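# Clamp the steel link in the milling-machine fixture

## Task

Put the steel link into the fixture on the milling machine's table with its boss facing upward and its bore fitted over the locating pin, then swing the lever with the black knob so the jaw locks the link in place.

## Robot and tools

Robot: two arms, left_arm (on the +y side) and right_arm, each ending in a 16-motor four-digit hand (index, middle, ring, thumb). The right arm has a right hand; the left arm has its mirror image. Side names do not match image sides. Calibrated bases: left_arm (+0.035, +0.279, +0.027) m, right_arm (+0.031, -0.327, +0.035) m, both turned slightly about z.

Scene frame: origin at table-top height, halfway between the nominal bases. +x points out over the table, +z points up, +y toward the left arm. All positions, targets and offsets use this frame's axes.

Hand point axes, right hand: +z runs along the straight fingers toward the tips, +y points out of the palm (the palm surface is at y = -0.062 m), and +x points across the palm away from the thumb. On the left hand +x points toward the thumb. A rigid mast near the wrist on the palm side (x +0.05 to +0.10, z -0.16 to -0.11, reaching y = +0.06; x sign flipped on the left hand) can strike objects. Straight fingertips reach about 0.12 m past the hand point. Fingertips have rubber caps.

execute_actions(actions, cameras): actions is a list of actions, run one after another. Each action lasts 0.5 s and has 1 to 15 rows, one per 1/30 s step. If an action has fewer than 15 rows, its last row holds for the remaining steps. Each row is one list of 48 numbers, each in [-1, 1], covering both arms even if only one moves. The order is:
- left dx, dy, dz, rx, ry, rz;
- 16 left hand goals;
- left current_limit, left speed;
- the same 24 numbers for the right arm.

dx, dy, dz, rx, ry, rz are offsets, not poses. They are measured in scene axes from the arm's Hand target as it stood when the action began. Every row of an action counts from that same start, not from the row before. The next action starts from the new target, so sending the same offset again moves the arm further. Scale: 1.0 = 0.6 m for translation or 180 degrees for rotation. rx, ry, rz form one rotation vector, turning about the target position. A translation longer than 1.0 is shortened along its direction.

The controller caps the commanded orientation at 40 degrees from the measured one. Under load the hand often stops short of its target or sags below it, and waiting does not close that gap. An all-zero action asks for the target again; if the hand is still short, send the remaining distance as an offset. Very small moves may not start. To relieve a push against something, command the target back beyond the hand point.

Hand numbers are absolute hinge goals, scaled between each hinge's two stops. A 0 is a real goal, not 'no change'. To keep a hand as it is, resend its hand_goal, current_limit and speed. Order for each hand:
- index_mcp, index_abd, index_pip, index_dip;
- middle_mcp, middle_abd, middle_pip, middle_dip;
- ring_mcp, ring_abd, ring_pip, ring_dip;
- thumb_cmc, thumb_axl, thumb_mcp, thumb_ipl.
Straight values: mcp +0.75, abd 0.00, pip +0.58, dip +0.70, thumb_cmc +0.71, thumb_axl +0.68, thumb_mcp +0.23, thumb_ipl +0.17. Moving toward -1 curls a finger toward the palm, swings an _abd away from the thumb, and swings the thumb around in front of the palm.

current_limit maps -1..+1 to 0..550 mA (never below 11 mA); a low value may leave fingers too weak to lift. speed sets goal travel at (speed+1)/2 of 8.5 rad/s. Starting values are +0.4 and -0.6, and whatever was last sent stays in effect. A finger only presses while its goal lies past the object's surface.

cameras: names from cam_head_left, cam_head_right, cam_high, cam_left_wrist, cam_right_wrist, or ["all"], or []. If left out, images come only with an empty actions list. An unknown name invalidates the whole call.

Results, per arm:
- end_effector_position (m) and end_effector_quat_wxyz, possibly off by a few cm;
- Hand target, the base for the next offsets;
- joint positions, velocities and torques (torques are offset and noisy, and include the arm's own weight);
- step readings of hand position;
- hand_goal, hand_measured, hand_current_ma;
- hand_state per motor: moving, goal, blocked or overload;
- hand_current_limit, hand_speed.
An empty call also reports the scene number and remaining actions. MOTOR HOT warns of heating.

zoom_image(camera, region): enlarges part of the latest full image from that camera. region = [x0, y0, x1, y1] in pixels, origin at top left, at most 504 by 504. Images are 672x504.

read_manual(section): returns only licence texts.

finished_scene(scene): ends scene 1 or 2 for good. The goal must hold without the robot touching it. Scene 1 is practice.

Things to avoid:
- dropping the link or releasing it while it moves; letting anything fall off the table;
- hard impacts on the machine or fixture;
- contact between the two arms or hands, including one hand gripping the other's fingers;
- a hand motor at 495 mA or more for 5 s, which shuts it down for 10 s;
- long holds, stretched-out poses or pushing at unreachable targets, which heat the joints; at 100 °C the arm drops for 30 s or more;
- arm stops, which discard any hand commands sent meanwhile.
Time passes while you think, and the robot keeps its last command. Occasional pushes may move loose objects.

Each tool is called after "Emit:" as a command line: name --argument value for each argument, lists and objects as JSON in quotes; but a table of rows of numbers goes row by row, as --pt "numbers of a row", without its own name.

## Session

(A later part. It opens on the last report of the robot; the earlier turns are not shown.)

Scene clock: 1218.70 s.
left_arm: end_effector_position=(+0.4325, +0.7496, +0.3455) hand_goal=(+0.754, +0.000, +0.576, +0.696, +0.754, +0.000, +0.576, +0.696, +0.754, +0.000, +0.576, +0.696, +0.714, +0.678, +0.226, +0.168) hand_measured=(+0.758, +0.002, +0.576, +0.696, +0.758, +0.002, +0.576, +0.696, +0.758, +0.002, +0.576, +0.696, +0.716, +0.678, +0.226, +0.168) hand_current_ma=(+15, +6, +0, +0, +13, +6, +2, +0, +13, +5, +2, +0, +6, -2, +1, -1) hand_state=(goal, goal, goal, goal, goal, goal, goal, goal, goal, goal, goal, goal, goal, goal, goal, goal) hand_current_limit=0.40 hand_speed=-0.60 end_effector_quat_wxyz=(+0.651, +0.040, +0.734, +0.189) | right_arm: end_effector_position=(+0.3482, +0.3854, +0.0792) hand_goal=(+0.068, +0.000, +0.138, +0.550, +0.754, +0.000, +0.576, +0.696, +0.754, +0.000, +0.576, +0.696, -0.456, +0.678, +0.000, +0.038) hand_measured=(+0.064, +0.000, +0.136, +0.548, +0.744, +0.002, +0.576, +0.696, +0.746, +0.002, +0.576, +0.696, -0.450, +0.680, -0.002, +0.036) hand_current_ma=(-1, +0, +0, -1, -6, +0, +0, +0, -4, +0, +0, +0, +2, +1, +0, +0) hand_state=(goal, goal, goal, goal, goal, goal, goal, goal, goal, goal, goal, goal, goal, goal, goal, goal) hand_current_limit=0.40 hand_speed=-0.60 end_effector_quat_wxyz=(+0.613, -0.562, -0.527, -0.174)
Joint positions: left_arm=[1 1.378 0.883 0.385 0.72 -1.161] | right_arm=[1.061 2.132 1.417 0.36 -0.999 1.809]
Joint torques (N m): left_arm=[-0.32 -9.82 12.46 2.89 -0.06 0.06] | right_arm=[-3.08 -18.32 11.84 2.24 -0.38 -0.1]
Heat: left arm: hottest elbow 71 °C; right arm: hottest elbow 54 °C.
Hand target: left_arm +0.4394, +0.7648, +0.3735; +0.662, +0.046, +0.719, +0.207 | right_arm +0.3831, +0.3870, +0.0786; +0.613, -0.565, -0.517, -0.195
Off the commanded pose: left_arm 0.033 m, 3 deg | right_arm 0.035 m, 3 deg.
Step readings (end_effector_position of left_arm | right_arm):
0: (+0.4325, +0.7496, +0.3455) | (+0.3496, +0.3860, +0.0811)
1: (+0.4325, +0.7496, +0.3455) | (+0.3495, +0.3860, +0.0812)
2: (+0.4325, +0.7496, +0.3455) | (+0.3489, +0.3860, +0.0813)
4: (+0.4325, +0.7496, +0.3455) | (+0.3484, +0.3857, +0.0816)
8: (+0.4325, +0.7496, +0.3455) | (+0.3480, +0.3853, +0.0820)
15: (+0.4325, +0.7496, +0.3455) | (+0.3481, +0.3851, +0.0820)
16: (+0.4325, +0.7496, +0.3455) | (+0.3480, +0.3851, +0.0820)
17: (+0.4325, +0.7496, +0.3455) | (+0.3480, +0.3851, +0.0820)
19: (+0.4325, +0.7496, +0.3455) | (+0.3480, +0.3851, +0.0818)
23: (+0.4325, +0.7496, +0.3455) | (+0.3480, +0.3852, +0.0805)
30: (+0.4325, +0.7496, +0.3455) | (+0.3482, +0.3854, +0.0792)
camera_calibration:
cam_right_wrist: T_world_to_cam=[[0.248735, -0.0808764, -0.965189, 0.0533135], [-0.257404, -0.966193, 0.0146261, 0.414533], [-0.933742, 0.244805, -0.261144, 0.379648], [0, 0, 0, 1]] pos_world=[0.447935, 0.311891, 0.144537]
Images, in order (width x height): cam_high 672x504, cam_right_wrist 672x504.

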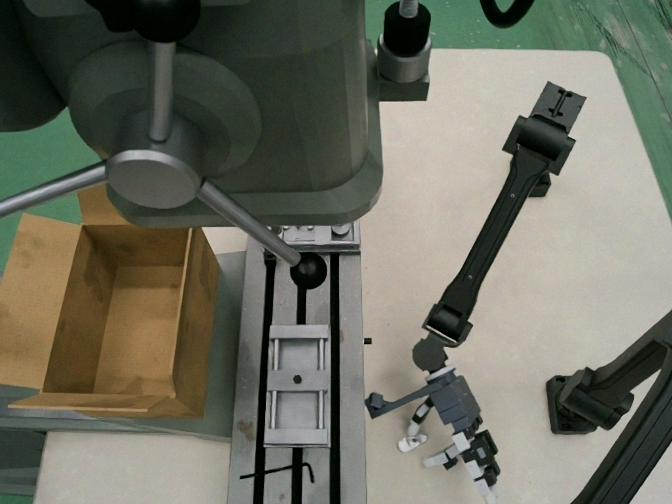

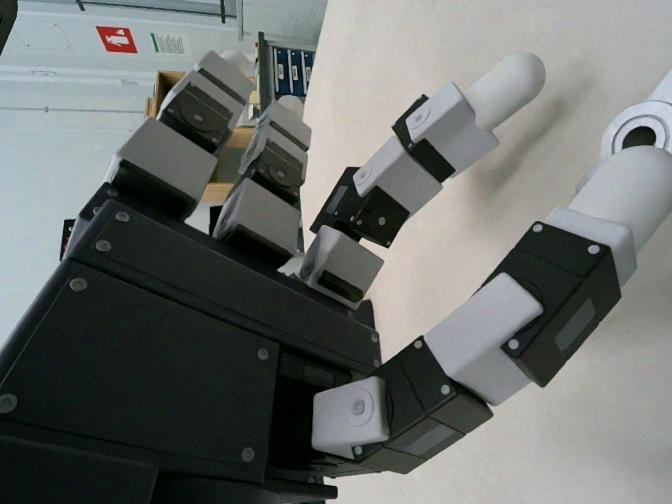

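Emit:
execute_actions --actions '[[[0,0,0,0,0,0,0.754,0,0.576,0.696,0.754,0,0.576,0.696,0.754,0,0.576,0.696,0.714,0.678,0.226,0.168,0.4,-0.6,0.02,-0.01,0.02,0,0,0,0.0685,0,0.1386,0.5508,0.754,0,0.576,0.696,0.754,0,0.576,0.696,-0.457,0.678,0.0,0.038,0.4,-0.6]],[[0,0,0,0,0,0,0.754,0,0.576,0.696,0.754,0,0.576,0.696,0.754,0,0.576,0.696,0.714,0.678,0.226,0.168,0.4,-0.6,0,0.0,0,0,0,0,0.0685,0,0.1386,0.5508,0.754,0,0.576,0.696,0.754,0,0.576,0.696,-0.457,0.678,0.0,0.038,0.4,-0.6]]]' --cameras '["cam_right_wrist","cam_high"]'

Emit:
zoom_image --camera "cam_high" --region '[380, 380, 460, 460]'

Scene clock: 1230.20 s.
left_arm: end_effector_position=(+0.4325, +0.7496, +0.3455) hand_goal=(+0.754, +0.000, +0.576, +0.696, +0.754, +0.000, +0.576, +0.696, +0.754, +0.000, +0.576, +0.696, +0.714, +0.678, +0.226, +0.168) hand_measured=(+0.758, +0.002, +0.576, +0.696, +0.758, +0.002, +0.576, +0.696, +0.758, +0.002, +0.576, +0.696, +0.716, +0.678, +0.226, +0.168) hand_current_ma=(+15, +6, +0, +0, +13, +6, +2, +0, +13, +5, +2, +0, +6, -2, +1, -1) hand_state=(goal, goal, goal, goal, goal, goal, goal, goal, goal, goal, goal, goal, goal, goal, goal, goal) hand_current_limit=0.40 hand_speed=-0.60 end_effector_quat_wxyz=(+0.651, +0.040, +0.734, +0.189) | right_arm: end_effector_position=(+0.3475, +0.3840, +0.0796) hand_goal=(+0.068, +0.000, +0.138, +0.550, +0.754, +0.000, +0.576, +0.696, +0.754, +0.000, +0.576, +0.696, -0.456, +0.678, +0.000, +0.038) hand_measured=(+0.064, +0.000, +0.136, +0.548, +0.744, +0.002, +0.576, +0.696, +0.746, +0.002, +0.576, +0.696, -0.450, +0.680, -0.002, +0.036) hand_current_ma=(-1, +0, +0, -1, -6, +0, +0, +0, -4, +0, +0, +0, +2, +1, +0, +0) hand_state=(goal, goal, goal, goal, goal, goal, goal, goal, goal, goal, goal, goal, goal, goal, goal, goal) hand_current_limit=0.40 hand_speed=-0.60 end_effector_quat_wxyz=(+0.616, -0.556, -0.532, -0.170)
Joint positions: left_arm=[1 1.378 0.883 0.385 0.72 -1.161] | right_arm=[1.056 2.132 1.417 0.356 -1.02 1.799]
Joint torques (N m): left_arm=[-0.38 -9.82 12.46 2.91 -0.06 0.07] | right_arm=[-4.42 -19.96 12.46 1.02 -0.3 -0.11]
Heat: left arm: hottest elbow 71 °C; right arm: hottest elbow 53 °C.
Hand target: left_arm +0.4394, +0.7648, +0.3735; +0.662, +0.046, +0.719, +0.207 | right_arm +0.3951, +0.3810, +0.0906; +0.613, -0.565, -0.517, -0.195
Off the commanded pose: left_arm 0.033 m, 3 deg | right_arm 0.049 m, 3 deg.
Step readings (end_effector_position of left_arm | right_arm):
0: (+0.4325, +0.7496, +0.3455) | (+0.3482, +0.3854, +0.0792)
1: (+0.4325, +0.7496, +0.3455) | (+0.3482, +0.3854, +0.0792)
2: (+0.4325, +0.7496, +0.3455) | (+0.3482, +0.3852, +0.0794)
4: (+0.4325, +0.7496, +0.3455) | (+0.3481, +0.3847, +0.0798)
8: (+0.4325, +0.7496, +0.3455) | (+0.3476, +0.3843, +0.0800)
15: (+0.4325, +0.7496, +0.3455) | (+0.3475, +0.3840, +0.0797)
16: (+0.4325, +0.7496, +0.3455) | (+0.3475, +0.3840, +0.0797)
17: (+0.4325, +0.7496, +0.3455) | (+0.3475, +0.3840, +0.0797)
19: (+0.4325, +0.7496, +0.3455) | (+0.3475, +0.3840, +0.0796)
23: (+0.4325, +0.7496, +0.3455) | (+0.3475, +0.3840, +0.0796)
30: (+0.4325, +0.7496, +0.3455) | (+0.3475, +0.3840, +0.0796)
camera_calibration:
cam_right_wrist: T_world_to_cam=[[0.249666, -0.0724007, -0.965621, 0.050265], [-0.240706, -0.970541, 0.0105337, 0.409184], [-0.937938, 0.229801, -0.259739, 0.386581], [0, 0, 0, 1]] pos_world=[0.448533, 0.311932, 0.144637]
Images, in order (width x height): cam_high 672x504, cam_right_wrist 672x504.

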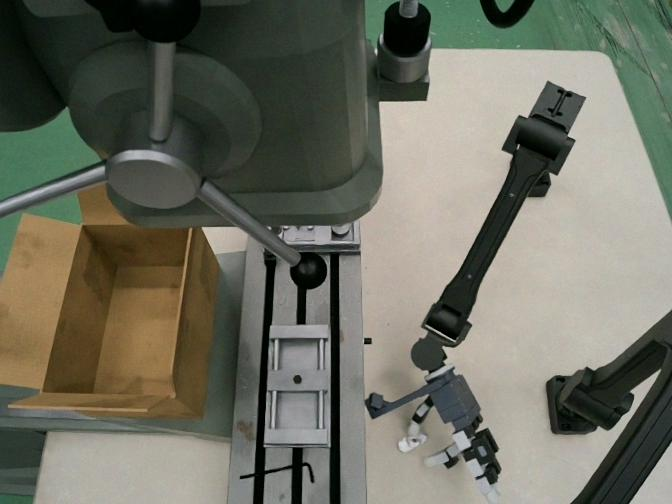

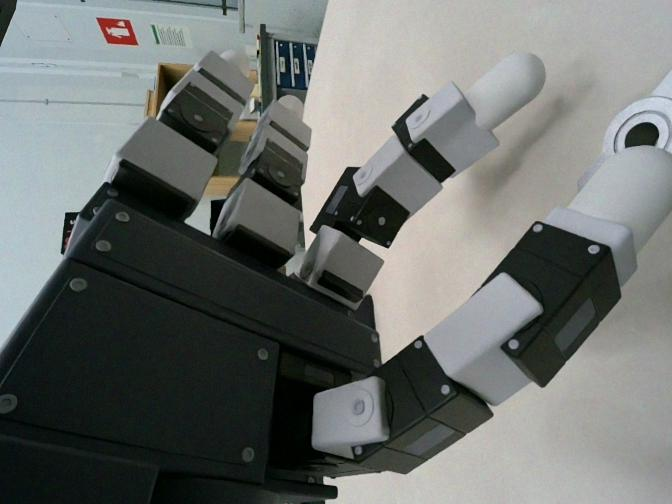

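Scaled by 6.300 from the camera's 672x504 image, which has a finer 960x720 frame.

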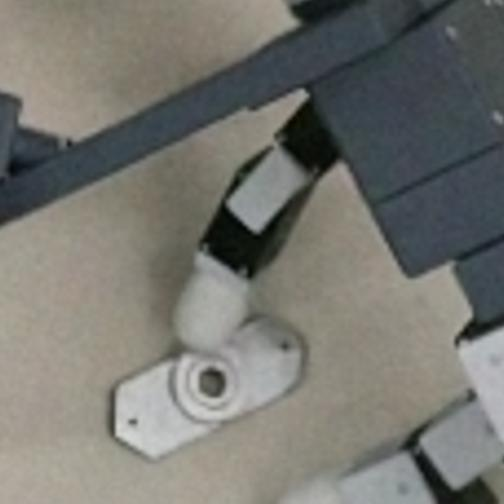

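Emit:
execute_actions --actions '[[[0,0,0,0,0,0,0.754,0,0.576,0.696,0.754,0,0.576,0.696,0.754,0,0.576,0.696,0.714,0.678,0.226,0.168,0.4,-0.6,-0.08,-0.0,0.02,0,0,0,0.0685,0,0.1386,0.5508,0.754,0,0.576,0.696,0.754,0,0.576,0.696,-0.457,0.678,0.0,0.038,0.4,-0.6]],[[0,0,0,0,0,0,0.754,0,0.576,0.696,0.754,0,0.576,0.696,0.754,0,0.576,0.696,0.714,0.678,0.226,0.168,0.4,-0.6,0,0.0,0.03,0,0,-0.05,0.0685,0,0.1386,0.5508,0.754,0,0.576,0.696,0.754,0,0.576,0.696,-0.457,0.678,0.0,0.038,0.4,-0.6]]]' --cameras '["cam_high"]'

Emit:
zoom_image --camera "cam_high" --region '[340, 340, 500, 500]'

Scene clock: 1243.50 s.
left_arm: end_effector_position=(+0.4325, +0.7496, +0.3455) hand_goal=(+0.754, +0.000, +0.576, +0.696, +0.754, +0.000, +0.576, +0.696, +0.754, +0.000, +0.576, +0.696, +0.714, +0.678, +0.226, +0.168) hand_measured=(+0.758, +0.002, +0.576, +0.696, +0.758, +0.002, +0.576, +0.696, +0.758, +0.002, +0.576, +0.696, +0.716, +0.678, +0.226, +0.168) hand_current_ma=(+15, +6, +0, +0, +13, +6, +2, +0, +13, +5, +2, +0, +6, -2, +1, -1) hand_state=(goal, goal, goal, goal, goal, goal, goal, goal, goal, goal, goal, goal, goal, goal, goal, goal) hand_current_limit=0.40 hand_speed=-0.60 end_effector_quat_wxyz=(+0.651, +0.040, +0.734, +0.189) | right_arm: end_effector_position=(+0.3500, +0.3778, +0.1064) hand_goal=(+0.068, +0.000, +0.138, +0.550, +0.754, +0.000, +0.576, +0.696, +0.754, +0.000, +0.576, +0.696, -0.456, +0.678, +0.000, +0.038) hand_measured=(+0.066, +0.000, +0.136, +0.548, +0.746, +0.002, +0.576, +0.696, +0.748, +0.002, +0.576, +0.696, -0.450, +0.680, -0.002, +0.036) hand_current_ma=(+0, +0, +0, -1, -4, +0, +0, +0, -3, +0, +0, +0, +2, +1, +0, +0) hand_state=(goal, goal, goal, goal, goal, goal, goal, goal, goal, goal, goal, goal, goal, goal, goal, goal) hand_current_limit=0.40 hand_speed=-0.60 end_effector_quat_wxyz=(+0.589, -0.613, -0.471, -0.233)
Joint positions: left_arm=[1 1.378 0.883 0.385 0.72 -1.161] | right_arm=[1.099 2.045 1.335 0.432 -0.773 1.913]
Joint torques (N m): left_arm=[-0.38 -9.93 12.44 2.91 -0.06 0.05] | right_arm=[-0.09 -21.71 8.31 2.54 -0.2 -0.09]
Heat: left arm: hottest elbow 71 °C; right arm: hottest elbow 53 °C.
Hand target: left_arm +0.4394, +0.7648, +0.3735; +0.662, +0.046, +0.719, +0.207 | right_arm +0.3472, +0.3809, +0.1205; +0.595, -0.604, -0.471, -0.242
Off the commanded pose: left_arm 0.033 m, 3 deg | right_arm 0.015 m, 2 deg.
Step readings (end_effector_position of left_arm | right_arm):
0: (+0.4325, +0.7496, +0.3455) | (+0.3475, +0.3840, +0.0796)
1: (+0.4325, +0.7496, +0.3455) | (+0.3475, +0.3840, +0.0796)
2: (+0.4325, +0.7496, +0.3455) | (+0.3485, +0.3840, +0.0794)
4: (+0.4325, +0.7496, +0.3455) | (+0.3480, +0.3847, +0.0786)
8: (+0.4325, +0.7496, +0.3455) | (+0.3488, +0.3798, +0.0782)
15: (+0.4325, +0.7496, +0.3455) | (+0.3486, +0.3781, +0.0841)
16: (+0.4325, +0.7496, +0.3455) | (+0.3492, +0.3781, +0.0844)
17: (+0.4325, +0.7496, +0.3455) | (+0.3530, +0.3773, +0.0845)
19: (+0.4325, +0.7496, +0.3455) | (+0.3585, +0.3747, +0.0849)
23: (+0.4325, +0.7496, +0.3455) | (+0.3587, +0.3723, +0.0931)
30: (+0.4325, +0.7496, +0.3455) | (+0.3511, +0.3786, +0.1083)
Images, in order (width x height): cam_high 672x504.

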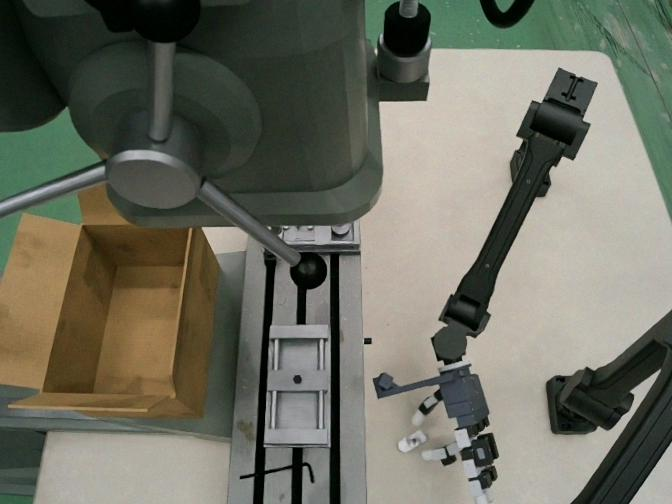

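Scaled by 3.150 from the camera's 672x504 image, which has a finer 960x720 frame.

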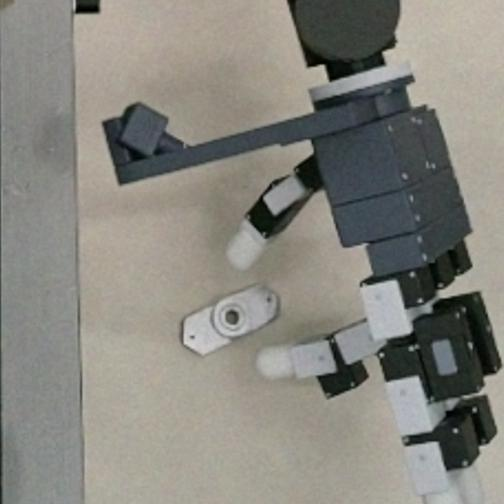

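Emit:
execute_actions --actions '[[[0,0,0,0,0,0,0.754,0,0.576,0.696,0.754,0,0.576,0.696,0.754,0,0.576,0.696,0.714,0.678,0.226,0.168,0.4,-0.6,0,-0.0,0.09,0,0,0,0.0685,0,0.1386,0.5508,0.754,0,0.576,0.696,0.754,0,0.576,0.696,-0.457,0.678,0.0,0.038,0.4,-0.6]],[[0,0,0,0,0,0,0.754,0,0.576,0.696,0.754,0,0.576,0.696,0.754,0,0.576,0.696,0.714,0.678,0.226,0.168,0.4,-0.6,0,-0.0,0.09,0,0,0,0.0685,0,0.1386,0.5508,0.754,0,0.576,0.696,0.754,0,0.576,0.696,-0.457,0.678,0.0,0.038,0.4,-0.6]],[[0,0,0,0,0,0,0.754,0,0.576,0.696,0.754,0,0.576,0.696,0.754,0,0.576,0.696,0.714,0.678,0.226,0.168,0.4,-0.6,0,-0.05,0.09,0,0,0,0.754,0,0.576,0.696,0.754,0,0.576,0.696,0.754,0,0.576,0.696,0.714,0.678,0.226,0.168,0.4,-0.6]],[[0,0,0,0,0,0,0.754,0,0.576,0.696,0.754,0,0.576,0.696,0.754,0,0.576,0.696,0.714,0.678,0.226,0.168,0.4,-0.6,0,-0.1,0.09,0,0,0,0.754,0,0.576,0.696,0.754,0,0.576,0.696,0.754,0,0.576,0.696,0.714,0.678,0.226,0.168,0.4,-0.6]],[[0,0,0,0,0,0,0.754,0,0.576,0.696,0.754,0,0.576,0.696,0.754,0,0.576,0.696,0.714,0.678,0.226,0.168,0.4,-0.6,0,-0.12,0,-0.0531,-0.0334,-0.0009,0.754,0,0.576,0.696,0.754,0,0.576,0.696,0.754,0,0.576,0.696,0.714,0.678,0.226,0.168,0.4,-0.6]],[[0,0,0,0,0,0,0.754,0,0.576,0.696,0.754,0,0.576,0.696,0.754,0,0.576,0.696,0.714,0.678,0.226,0.168,0.4,-0.6,0,-0.12,0,-0.0531,-0.0334,-0.0009,0.754,0,0.576,0.696,0.754,0,0.576,0.696,0.754,0,0.576,0.696,0.714,0.678,0.226,0.168,0.4,-0.6]],[[0,0,0,0,0,0,0.754,0,0.576,0.696,0.754,0,0.576,0.696,0.754,0,0.576,0.696,0.714,0.678,0.226,0.168,0.4,-0.6,0,-0.12,0,-0.0531,-0.0334,-0.0009,0.754,0,0.576,0.696,0.754,0,0.576,0.696,0.754,0,0.576,0.696,0.714,0.678,0.226,0.168,0.4,-0.6]],[[0,0,0,0,0,0,0.754,0,0.576,0.696,0.754,0,0.576,0.696,0.754,0,0.576,0.696,0.714,0.678,0.226,0.168,0.4,-0.6,0,-0.12,0,-0.0531,-0.0334,-0.0009,0.754,0,0.576,0.696,0.754,0,0.576,0.696,0.754,0,0.576,0.696,0.714,0.678,0.226,0.168,0.4,-0.6]]]' --cameras '["cam_high","cam_head_left"]'

Scene clock: 1391.57 s.
left_arm: end_effector_position=(+0.4325, +0.7496, +0.3455) hand_goal=(+0.754, +0.000, +0.576, +0.696, +0.754, +0.000, +0.576, +0.696, +0.754, +0.000, +0.576, +0.696, +0.714, +0.678, +0.226, +0.168) hand_measured=(+0.758, +0.002, +0.576, +0.696, +0.758, +0.002, +0.576, +0.696, +0.758, +0.002, +0.576, +0.696, +0.716, +0.678, +0.226, +0.168) hand_current_ma=(+15, +6, +0, +0, +13, +6, +2, +0, +13, +5, +2, +0, +6, -2, +1, -1) hand_state=(goal, goal, goal, goal, goal, goal, goal, goal, goal, goal, goal, goal, goal, goal, goal, goal) hand_current_limit=0.40 hand_speed=-0.60 end_effector_quat_wxyz=(+0.651, +0.040, +0.734, +0.189) | right_arm: end_effector_position=(+0.3452, +0.0072, +0.3353) hand_goal=(+0.754, +0.000, +0.576, +0.696, +0.754, +0.000, +0.576, +0.696, +0.754, +0.000, +0.576, +0.696, +0.714, +0.678, +0.226, +0.168) hand_measured=(+0.748, +0.002, +0.572, +0.694, +0.748, +0.002, +0.576, +0.696, +0.748, +0.002, +0.576, +0.696, +0.708, +0.680, +0.222, +0.166) hand_current_ma=(-2, +0, -1, -1, -3, +0, +0, +0, -2, +0, +0, +0, -2, +1, -1, -1) hand_state=(goal, goal, goal, goal, goal, goal, goal, goal, goal, goal, goal, goal, goal, goal, goal, goal) hand_current_limit=0.40 hand_speed=-0.60 end_effector_quat_wxyz=(-0.259, +0.703, +0.632, +0.198)
Joint positions: left_arm=[1 1.378 0.883 0.385 0.72 -1.161] | right_arm=[0.849 1.16 1.215 -1.147 -0.478 1.032]
Joint torques (N m): left_arm=[-0.38 -9.88 12.42 2.88 -0.06 0.07] | right_arm=[-0.97 -7.41 10.29 0.5 -0.43 -0.12]
Heat: left arm: hottest elbow 74 °C; right arm: hottest elbow 51 °C.
Hand target: left_arm +0.4394, +0.7648, +0.3735; +0.662, +0.046, +0.719, +0.207 | right_arm +0.3471, +0.0029, +0.3366; -0.256, +0.704, +0.632, +0.197
Off the commanded pose: left_arm 0.033 m, 3 deg | right_arm 0.005 m, 0 deg.
Step readings (end_effector_position of left_arm | right_arm):
0: (+0.4325, +0.7496, +0.3455) | (+0.3500, +0.3778, +0.1064)
1: (+0.4325, +0.7496, +0.3455) | (+0.3500, +0.3778, +0.1064)
2: (+0.4325, +0.7496, +0.3455) | (+0.3500, +0.3777, +0.1075)
4: (+0.4325, +0.7496, +0.3455) | (+0.3491, +0.3761, +0.1099)
8: (+0.4325, +0.7496, +0.3455) | (+0.3477, +0.3736, +0.1301)
15: (+0.4325, +0.7496, +0.3455) | (+0.3472, +0.3729, +0.1623)
16: (+0.4325, +0.7496, +0.3455) | (+0.3471, +0.3727, +0.1622)
17: (+0.4325, +0.7496, +0.3455) | (+0.3466, +0.3716, +0.1607)
19: (+0.4325, +0.7496, +0.3455) | (+0.3445, +0.3680, +0.1570)
23: (+0.4325, +0.7496, +0.3455) | (+0.3414, +0.3626, +0.1633)
30: (+0.4325, +0.7496, +0.3455) | (+0.3429, +0.3653, +0.1938)
31: (+0.4325, +0.7496, +0.3455) | (+0.3432, +0.3657, +0.1961)
32: (+0.4325, +0.7496, +0.3455) | (+0.3427, +0.3649, +0.1979)
34: (+0.4325, +0.7496, +0.3455) | (+0.3393, +0.3611, +0.2019)
38: (+0.4325, +0.7496, +0.3455) | (+0.3348, +0.3538, +0.2276)
45: (+0.4325, +0.7496, +0.3455) | (+0.3350, +0.3460, +0.2654)
46: (+0.4325, +0.7496, +0.3455) | (+0.3352, +0.3456, +0.2653)
47: (+0.4325, +0.7496, +0.3455) | (+0.3346, +0.3437, +0.2651)
49: (+0.4325, +0.7496, +0.3455) | (+0.3329, +0.3365, +0.2652)
53: (+0.4325, +0.7496, +0.3455) | (+0.3387, +0.3136, +0.2915)
60: (+0.4325, +0.7496, +0.3455) | (+0.3466, +0.2923, +0.3468)
61: (+0.4325, +0.7496, +0.3455) | (+0.3462, +0.2917, +0.3480)
62: (+0.4325, +0.7496, +0.3455) | (+0.3458, +0.2885, +0.3461)
64: (+0.4325, +0.7496, +0.3455) | (+0.3412, +0.2753, +0.3345)
68: (+0.4325, +0.7496, +0.3455) | (+0.3375, +0.2400, +0.3161)
75: (+0.4325, +0.7496, +0.3455) | (+0.3418, +0.2195, +0.3217)
76: (+0.4325, +0.7496, +0.3455) | (+0.3417, +0.2187, +0.3210)
77: (+0.4325, +0.7496, +0.3455) | (+0.3426, +0.2145, +0.3188)
79: (+0.4325, +0.7496, +0.3455) | (+0.3417, +0.2005, +0.3127)
83: (+0.4325, +0.7496, +0.3455) | (+0.3413, +0.1662, +0.3157)
90: (+0.4325, +0.7496, +0.3455) | (+0.3402, +0.1463, +0.3261)
91: (+0.4325, +0.7496, +0.3455) | (+0.3402, +0.1453, +0.3251)
92: (+0.4325, +0.7496, +0.3455) | (+0.3418, +0.1405, +0.3220)
94: (+0.4325, +0.7496, +0.3455) | (+0.3428, +0.1255, +0.3167)
98: (+0.4325, +0.7496, +0.3455) | (+0.3442, +0.0928, +0.3192)
105: (+0.4325, +0.7496, +0.3455) | (+0.3425, +0.0769, +0.3301)
106: (+0.4325, +0.7496, +0.3455) | (+0.3427, +0.0761, +0.3297)
107: (+0.4325, +0.7496, +0.3455) | (+0.3445, +0.0712, +0.3278)
109: (+0.4325, +0.7496, +0.3455) | (+0.3465, +0.0548, +0.3237)
113: (+0.4325, +0.7496, +0.3455) | (+0.3465, +0.0199, +0.3236)
120: (+0.4325, +0.7496, +0.3455) | (+0.3449, +0.0071, +0.3352)
Images, in order (width x height): cam_head_left 672x504, cam_high 672x504.

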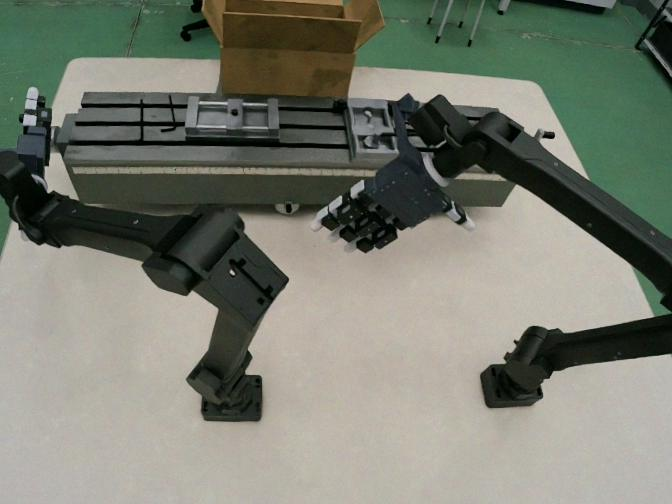

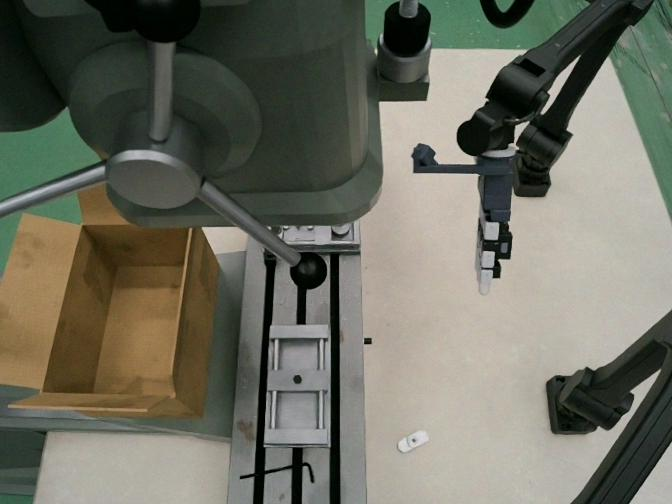

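Emit:
execute_actions --actions '[[[-0.0057,-0.087,-0.008,0.0281,0.059,-0.0267,0.754,0.083,0.576,0.696,0.754,-0.083,0.576,0.696,0.1,0,0.1,0.4,0.714,0.678,0.226,0.168,0.4,-0.6,0,-0.12,0,-0.0531,-0.0334,-0.0009,0.754,0,0.576,0.696,0.754,0,0.576,0.696,0.754,0,0.576,0.696,0.714,0.678,0.226,0.168,0.4,-0.6]],[[-0.0057,-0.087,-0.008,0.0281,0.059,-0.0267,0.754,0.083,0.576,0.696,0.754,-0.083,0.576,0.696,-0.48,0,-0.81,-0.17,0.714,0.678,0.226,0.168,0.4,-0.6,0,-0.12,0,-0.0531,-0.0334,-0.0009,0.754,0,0.576,0.696,0.754,0,0.576,0.696,0.754,0,0.576,0.696,0.714,0.678,0.226,0.168,0.4,-0.6]],[[-0.0057,-0.087,-0.008,0.0281,0.059,-0.0267,0.754,0.083,0.576,0.696,0.754,-0.083,0.576,0.696,-0.48,0,-0.81,-0.17,0.714,0.678,0.226,0.168,0.4,-0.6,0,-0.12,0,-0.0531,-0.0334,-0.0009,0.754,0,0.576,0.696,0.754,0,0.576,0.696,0.754,0,0.576,0.696,0.714,0.678,0.226,0.168,0.4,-0.6]],[[-0.0057,-0.087,-0.008,0.0281,0.059,-0.0267,0.754,0.083,0.576,0.696,0.754,-0.083,0.576,0.696,-0.48,0,-0.81,-0.17,0.714,0.678,0.226,0.168,0.4,-0.6,0,-0.12,0,-0.0531,-0.0334,-0.0009,0.754,0,0.576,0.696,0.754,0,0.576,0.696,0.754,0,0.576,0.696,0.714,0.678,0.226,0.168,0.4,-0.6]],[[-0.0057,-0.087,-0.008,0.0281,0.059,-0.0267,0.754,0.083,0.576,0.696,0.754,-0.083,0.576,0.696,-0.48,0,-0.81,-0.17,0.714,0.678,0.226,0.168,0.4,-0.6,0,-0.0,0,0,0,0,0.754,0,0.576,0.696,0.754,0,0.576,0.696,0.754,0,0.576,0.696,0.714,0.678,0.226,0.168,0.4,-0.6]],[[-0.0057,-0.087,-0.008,0.0281,0.059,-0.0267,0.754,0.083,0.576,0.696,0.754,-0.083,0.576,0.696,-0.48,0,-0.81,-0.17,0.714,0.678,0.226,0.168,0.4,-0.6,0,-0.0,0,0,0,0,0.754,0,0.576,0.696,0.754,0,0.576,0.696,0.754,0,0.576,0.696,0.714,0.678,0.226,0.168,0.4,-0.6]],[[-0.0057,-0.087,-0.008,0.0281,0.059,-0.0267,0.754,0.083,0.576,0.696,0.754,-0.083,0.576,0.696,-0.48,0,-0.81,-0.17,0.714,0.678,0.226,0.168,0.4,-0.6,0,-0.0,0,0,0,0,0.754,0,0.576,0.696,0.754,0,0.576,0.696,0.754,0,0.576,0.696,0.714,0.678,0.226,0.168,0.4,-0.6]]]' --cameras '["cam_high","cam_head_left","cam_left_wrist"]'

Scene clock: 1422.43 s.
left_arm: end_effector_position=(+0.4050, +0.4003, +0.3158) hand_goal=(+0.754, +0.084, +0.576, +0.696, +0.754, -0.082, +0.576, +0.696, -0.480, +0.000, -0.810, -0.170, +0.714, +0.678, +0.226, +0.168) hand_measured=(+0.758, +0.084, +0.574, +0.694, +0.756, -0.082, +0.574, +0.694, -0.454, +0.002, -0.674, -0.146, +0.718, +0.678, +0.222, +0.168) hand_current_ma=(+9, +0, -4, -7, +6, +1, -4, -8, +99, +5, +385, +90, +15, -2, -14, -1) hand_state=(goal, goal, goal, goal, goal, goal, goal, goal, blocked, goal, blocked, blocked, goal, goal, goal, goal) hand_current_limit=0.40 hand_speed=-0.60 end_effector_quat_wxyz=(+0.083, +0.532, +0.832, +0.135) | right_arm: end_effector_position=(+0.3452, -0.2831, +0.3349) hand_goal=(+0.754, +0.000, +0.576, +0.696, +0.754, +0.000, +0.576, +0.696, +0.754, +0.000, +0.576, +0.696, +0.714, +0.678, +0.226, +0.168) hand_measured=(+0.754, +0.002, +0.574, +0.694, +0.754, +0.002, +0.576, +0.696, +0.754, +0.002, +0.576, +0.696, +0.716, +0.680, +0.222, +0.166) hand_current_ma=(+0, +0, +0, -1, +0, +0, +0, +0, +0, +0, +0, +0, +0, +1, -1, -1) hand_state=(goal, goal, goal, goal, goal, goal, goal, goal, goal, goal, goal, goal, goal, goal, goal, goal) hand_current_limit=0.40 hand_speed=-0.60 end_effector_quat_wxyz=(+0.120, +0.696, +0.698, +0.115)
Joint positions: left_arm=[0.218 0.951 1.001 -1.315 -0.088 -0.252] | right_arm=[0.409 0.749 0.927 -1.438 0.124 0.344]
Joint torques (N m): left_arm=[-1.67 -3.6 12.66 0.57 -0.45 0.02] | right_arm=[-1.2 -0.56 9.39 1.21 0.03 -0.1]
Heat: left arm: hottest elbow 74 °C; right arm: hottest elbow 50 °C.
Hand target: left_arm +0.4155, +0.3994, +0.3398; +0.093, +0.529, +0.831, +0.146 | right_arm +0.3470, -0.2850, +0.3366; +0.123, +0.697, +0.696, +0.122
Off the commanded pose: left_arm 0.026 m, 2 deg | right_arm 0.003 m, 1 deg.
Step readings (end_effector_position of left_arm | right_arm):
0: (+0.4325, +0.7496, +0.3455) | (+0.3452, +0.0072, +0.3354)
1: (+0.4325, +0.7496, +0.3456) | (+0.3455, +0.0067, +0.3352)
2: (+0.4327, +0.7490, +0.3451) | (+0.3471, +0.0025, +0.3346)
4: (+0.4323, +0.7447, +0.3436) | (+0.3496, -0.0157, +0.3313)
8: (+0.4312, +0.7300, +0.3520) | (+0.3480, -0.0525, +0.3273)
15: (+0.4296, +0.7156, +0.3633) | (+0.3465, -0.0641, +0.3367)
16: (+0.4298, +0.7151, +0.3620) | (+0.3471, -0.0649, +0.3366)
17: (+0.4298, +0.7133, +0.3590) | (+0.3484, -0.0689, +0.3363)
19: (+0.4293, +0.7058, +0.3532) | (+0.3508, -0.0882, +0.3333)
23: (+0.4297, +0.6812, +0.3552) | (+0.3484, -0.1258, +0.3289)
30: (+0.4280, +0.6627, +0.3591) | (+0.3472, -0.1366, +0.3375)
31: (+0.4278, +0.6624, +0.3580) | (+0.3476, -0.1371, +0.3376)
32: (+0.4280, +0.6598, +0.3562) | (+0.3489, -0.1408, +0.3376)
34: (+0.4269, +0.6507, +0.3565) | (+0.3514, -0.1607, +0.3355)
38: (+0.4247, +0.6241, +0.3629) | (+0.3480, -0.1991, +0.3305)
45: (+0.4213, +0.6106, +0.3599) | (+0.3473, -0.2101, +0.3380)
46: (+0.4206, +0.6104, +0.3588) | (+0.3476, -0.2103, +0.3378)
47: (+0.4184, +0.6095, +0.3545) | (+0.3489, -0.2140, +0.3381)
49: (+0.4160, +0.6012, +0.3429) | (+0.3511, -0.2341, +0.3368)
53: (+0.4172, +0.5740, +0.3427) | (+0.3464, -0.2728, +0.3322)
60: (+0.4151, +0.5575, +0.3380) | (+0.3444, -0.2853, +0.3366)
61: (+0.4147, +0.5568, +0.3358) | (+0.3446, -0.2852, +0.3364)
62: (+0.4129, +0.5558, +0.3319) | (+0.3446, -0.2848, +0.3359)
64: (+0.4103, +0.5474, +0.3243) | (+0.3447, -0.2844, +0.3353)
68: (+0.4133, +0.5149, +0.3132) | (+0.3449, -0.2838, +0.3349)
75: (+0.4126, +0.5037, +0.3133) | (+0.3451, -0.2834, +0.3349)
76: (+0.4123, +0.5039, +0.3139) | (+0.3451, -0.2834, +0.3349)
77: (+0.4106, +0.5036, +0.3137) | (+0.3452, -0.2833, +0.3349)
79: (+0.4071, +0.4965, +0.3120) | (+0.3452, -0.2833, +0.3349)
83: (+0.4094, +0.4625, +0.3094) | (+0.3452, -0.2832, +0.3349)
90: (+0.4101, +0.4520, +0.3149) | (+0.3452, -0.2831, +0.3349)
91: (+0.4097, +0.4524, +0.3154) | (+0.3452, -0.2831, +0.3349)
92: (+0.4076, +0.4521, +0.3160) | (+0.3452, -0.2831, +0.3349)
94: (+0.4036, +0.4437, +0.3156) | (+0.3452, -0.2831, +0.3349)
98: (+0.4057, +0.4077, +0.3160) | (+0.3452, -0.2831, +0.3349)
105: (+0.4063, +0.3998, +0.3183) | (+0.3452, -0.2831, +0.3349)
camera_calibration:
cam_left_wrist: T_world_to_cam=[[-0.226988, -0.955013, -0.190857, 0.502638], [-0.854611, 0.101346, 0.509283, 0.0988192], [-0.467029, 0.278709, -0.839169, 0.471024], [0, 0, 0, 1]] pos_world=[0.418527, 0.338732, 0.440873]
Images, in order (width x height): cam_head_left 672x504, cam_high 672x504, cam_left_wrist 672x504.

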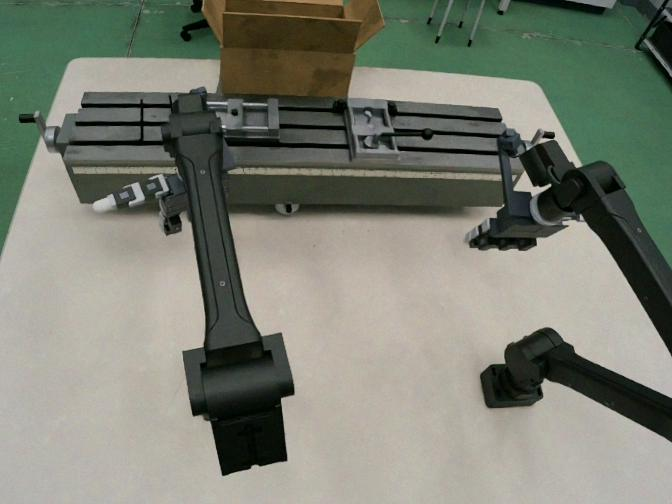

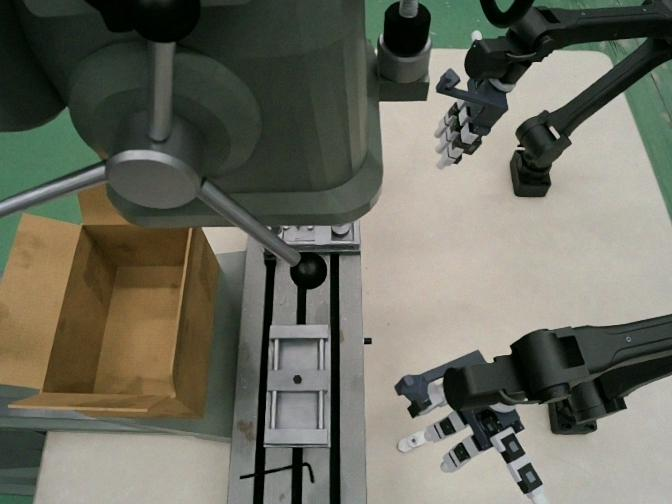

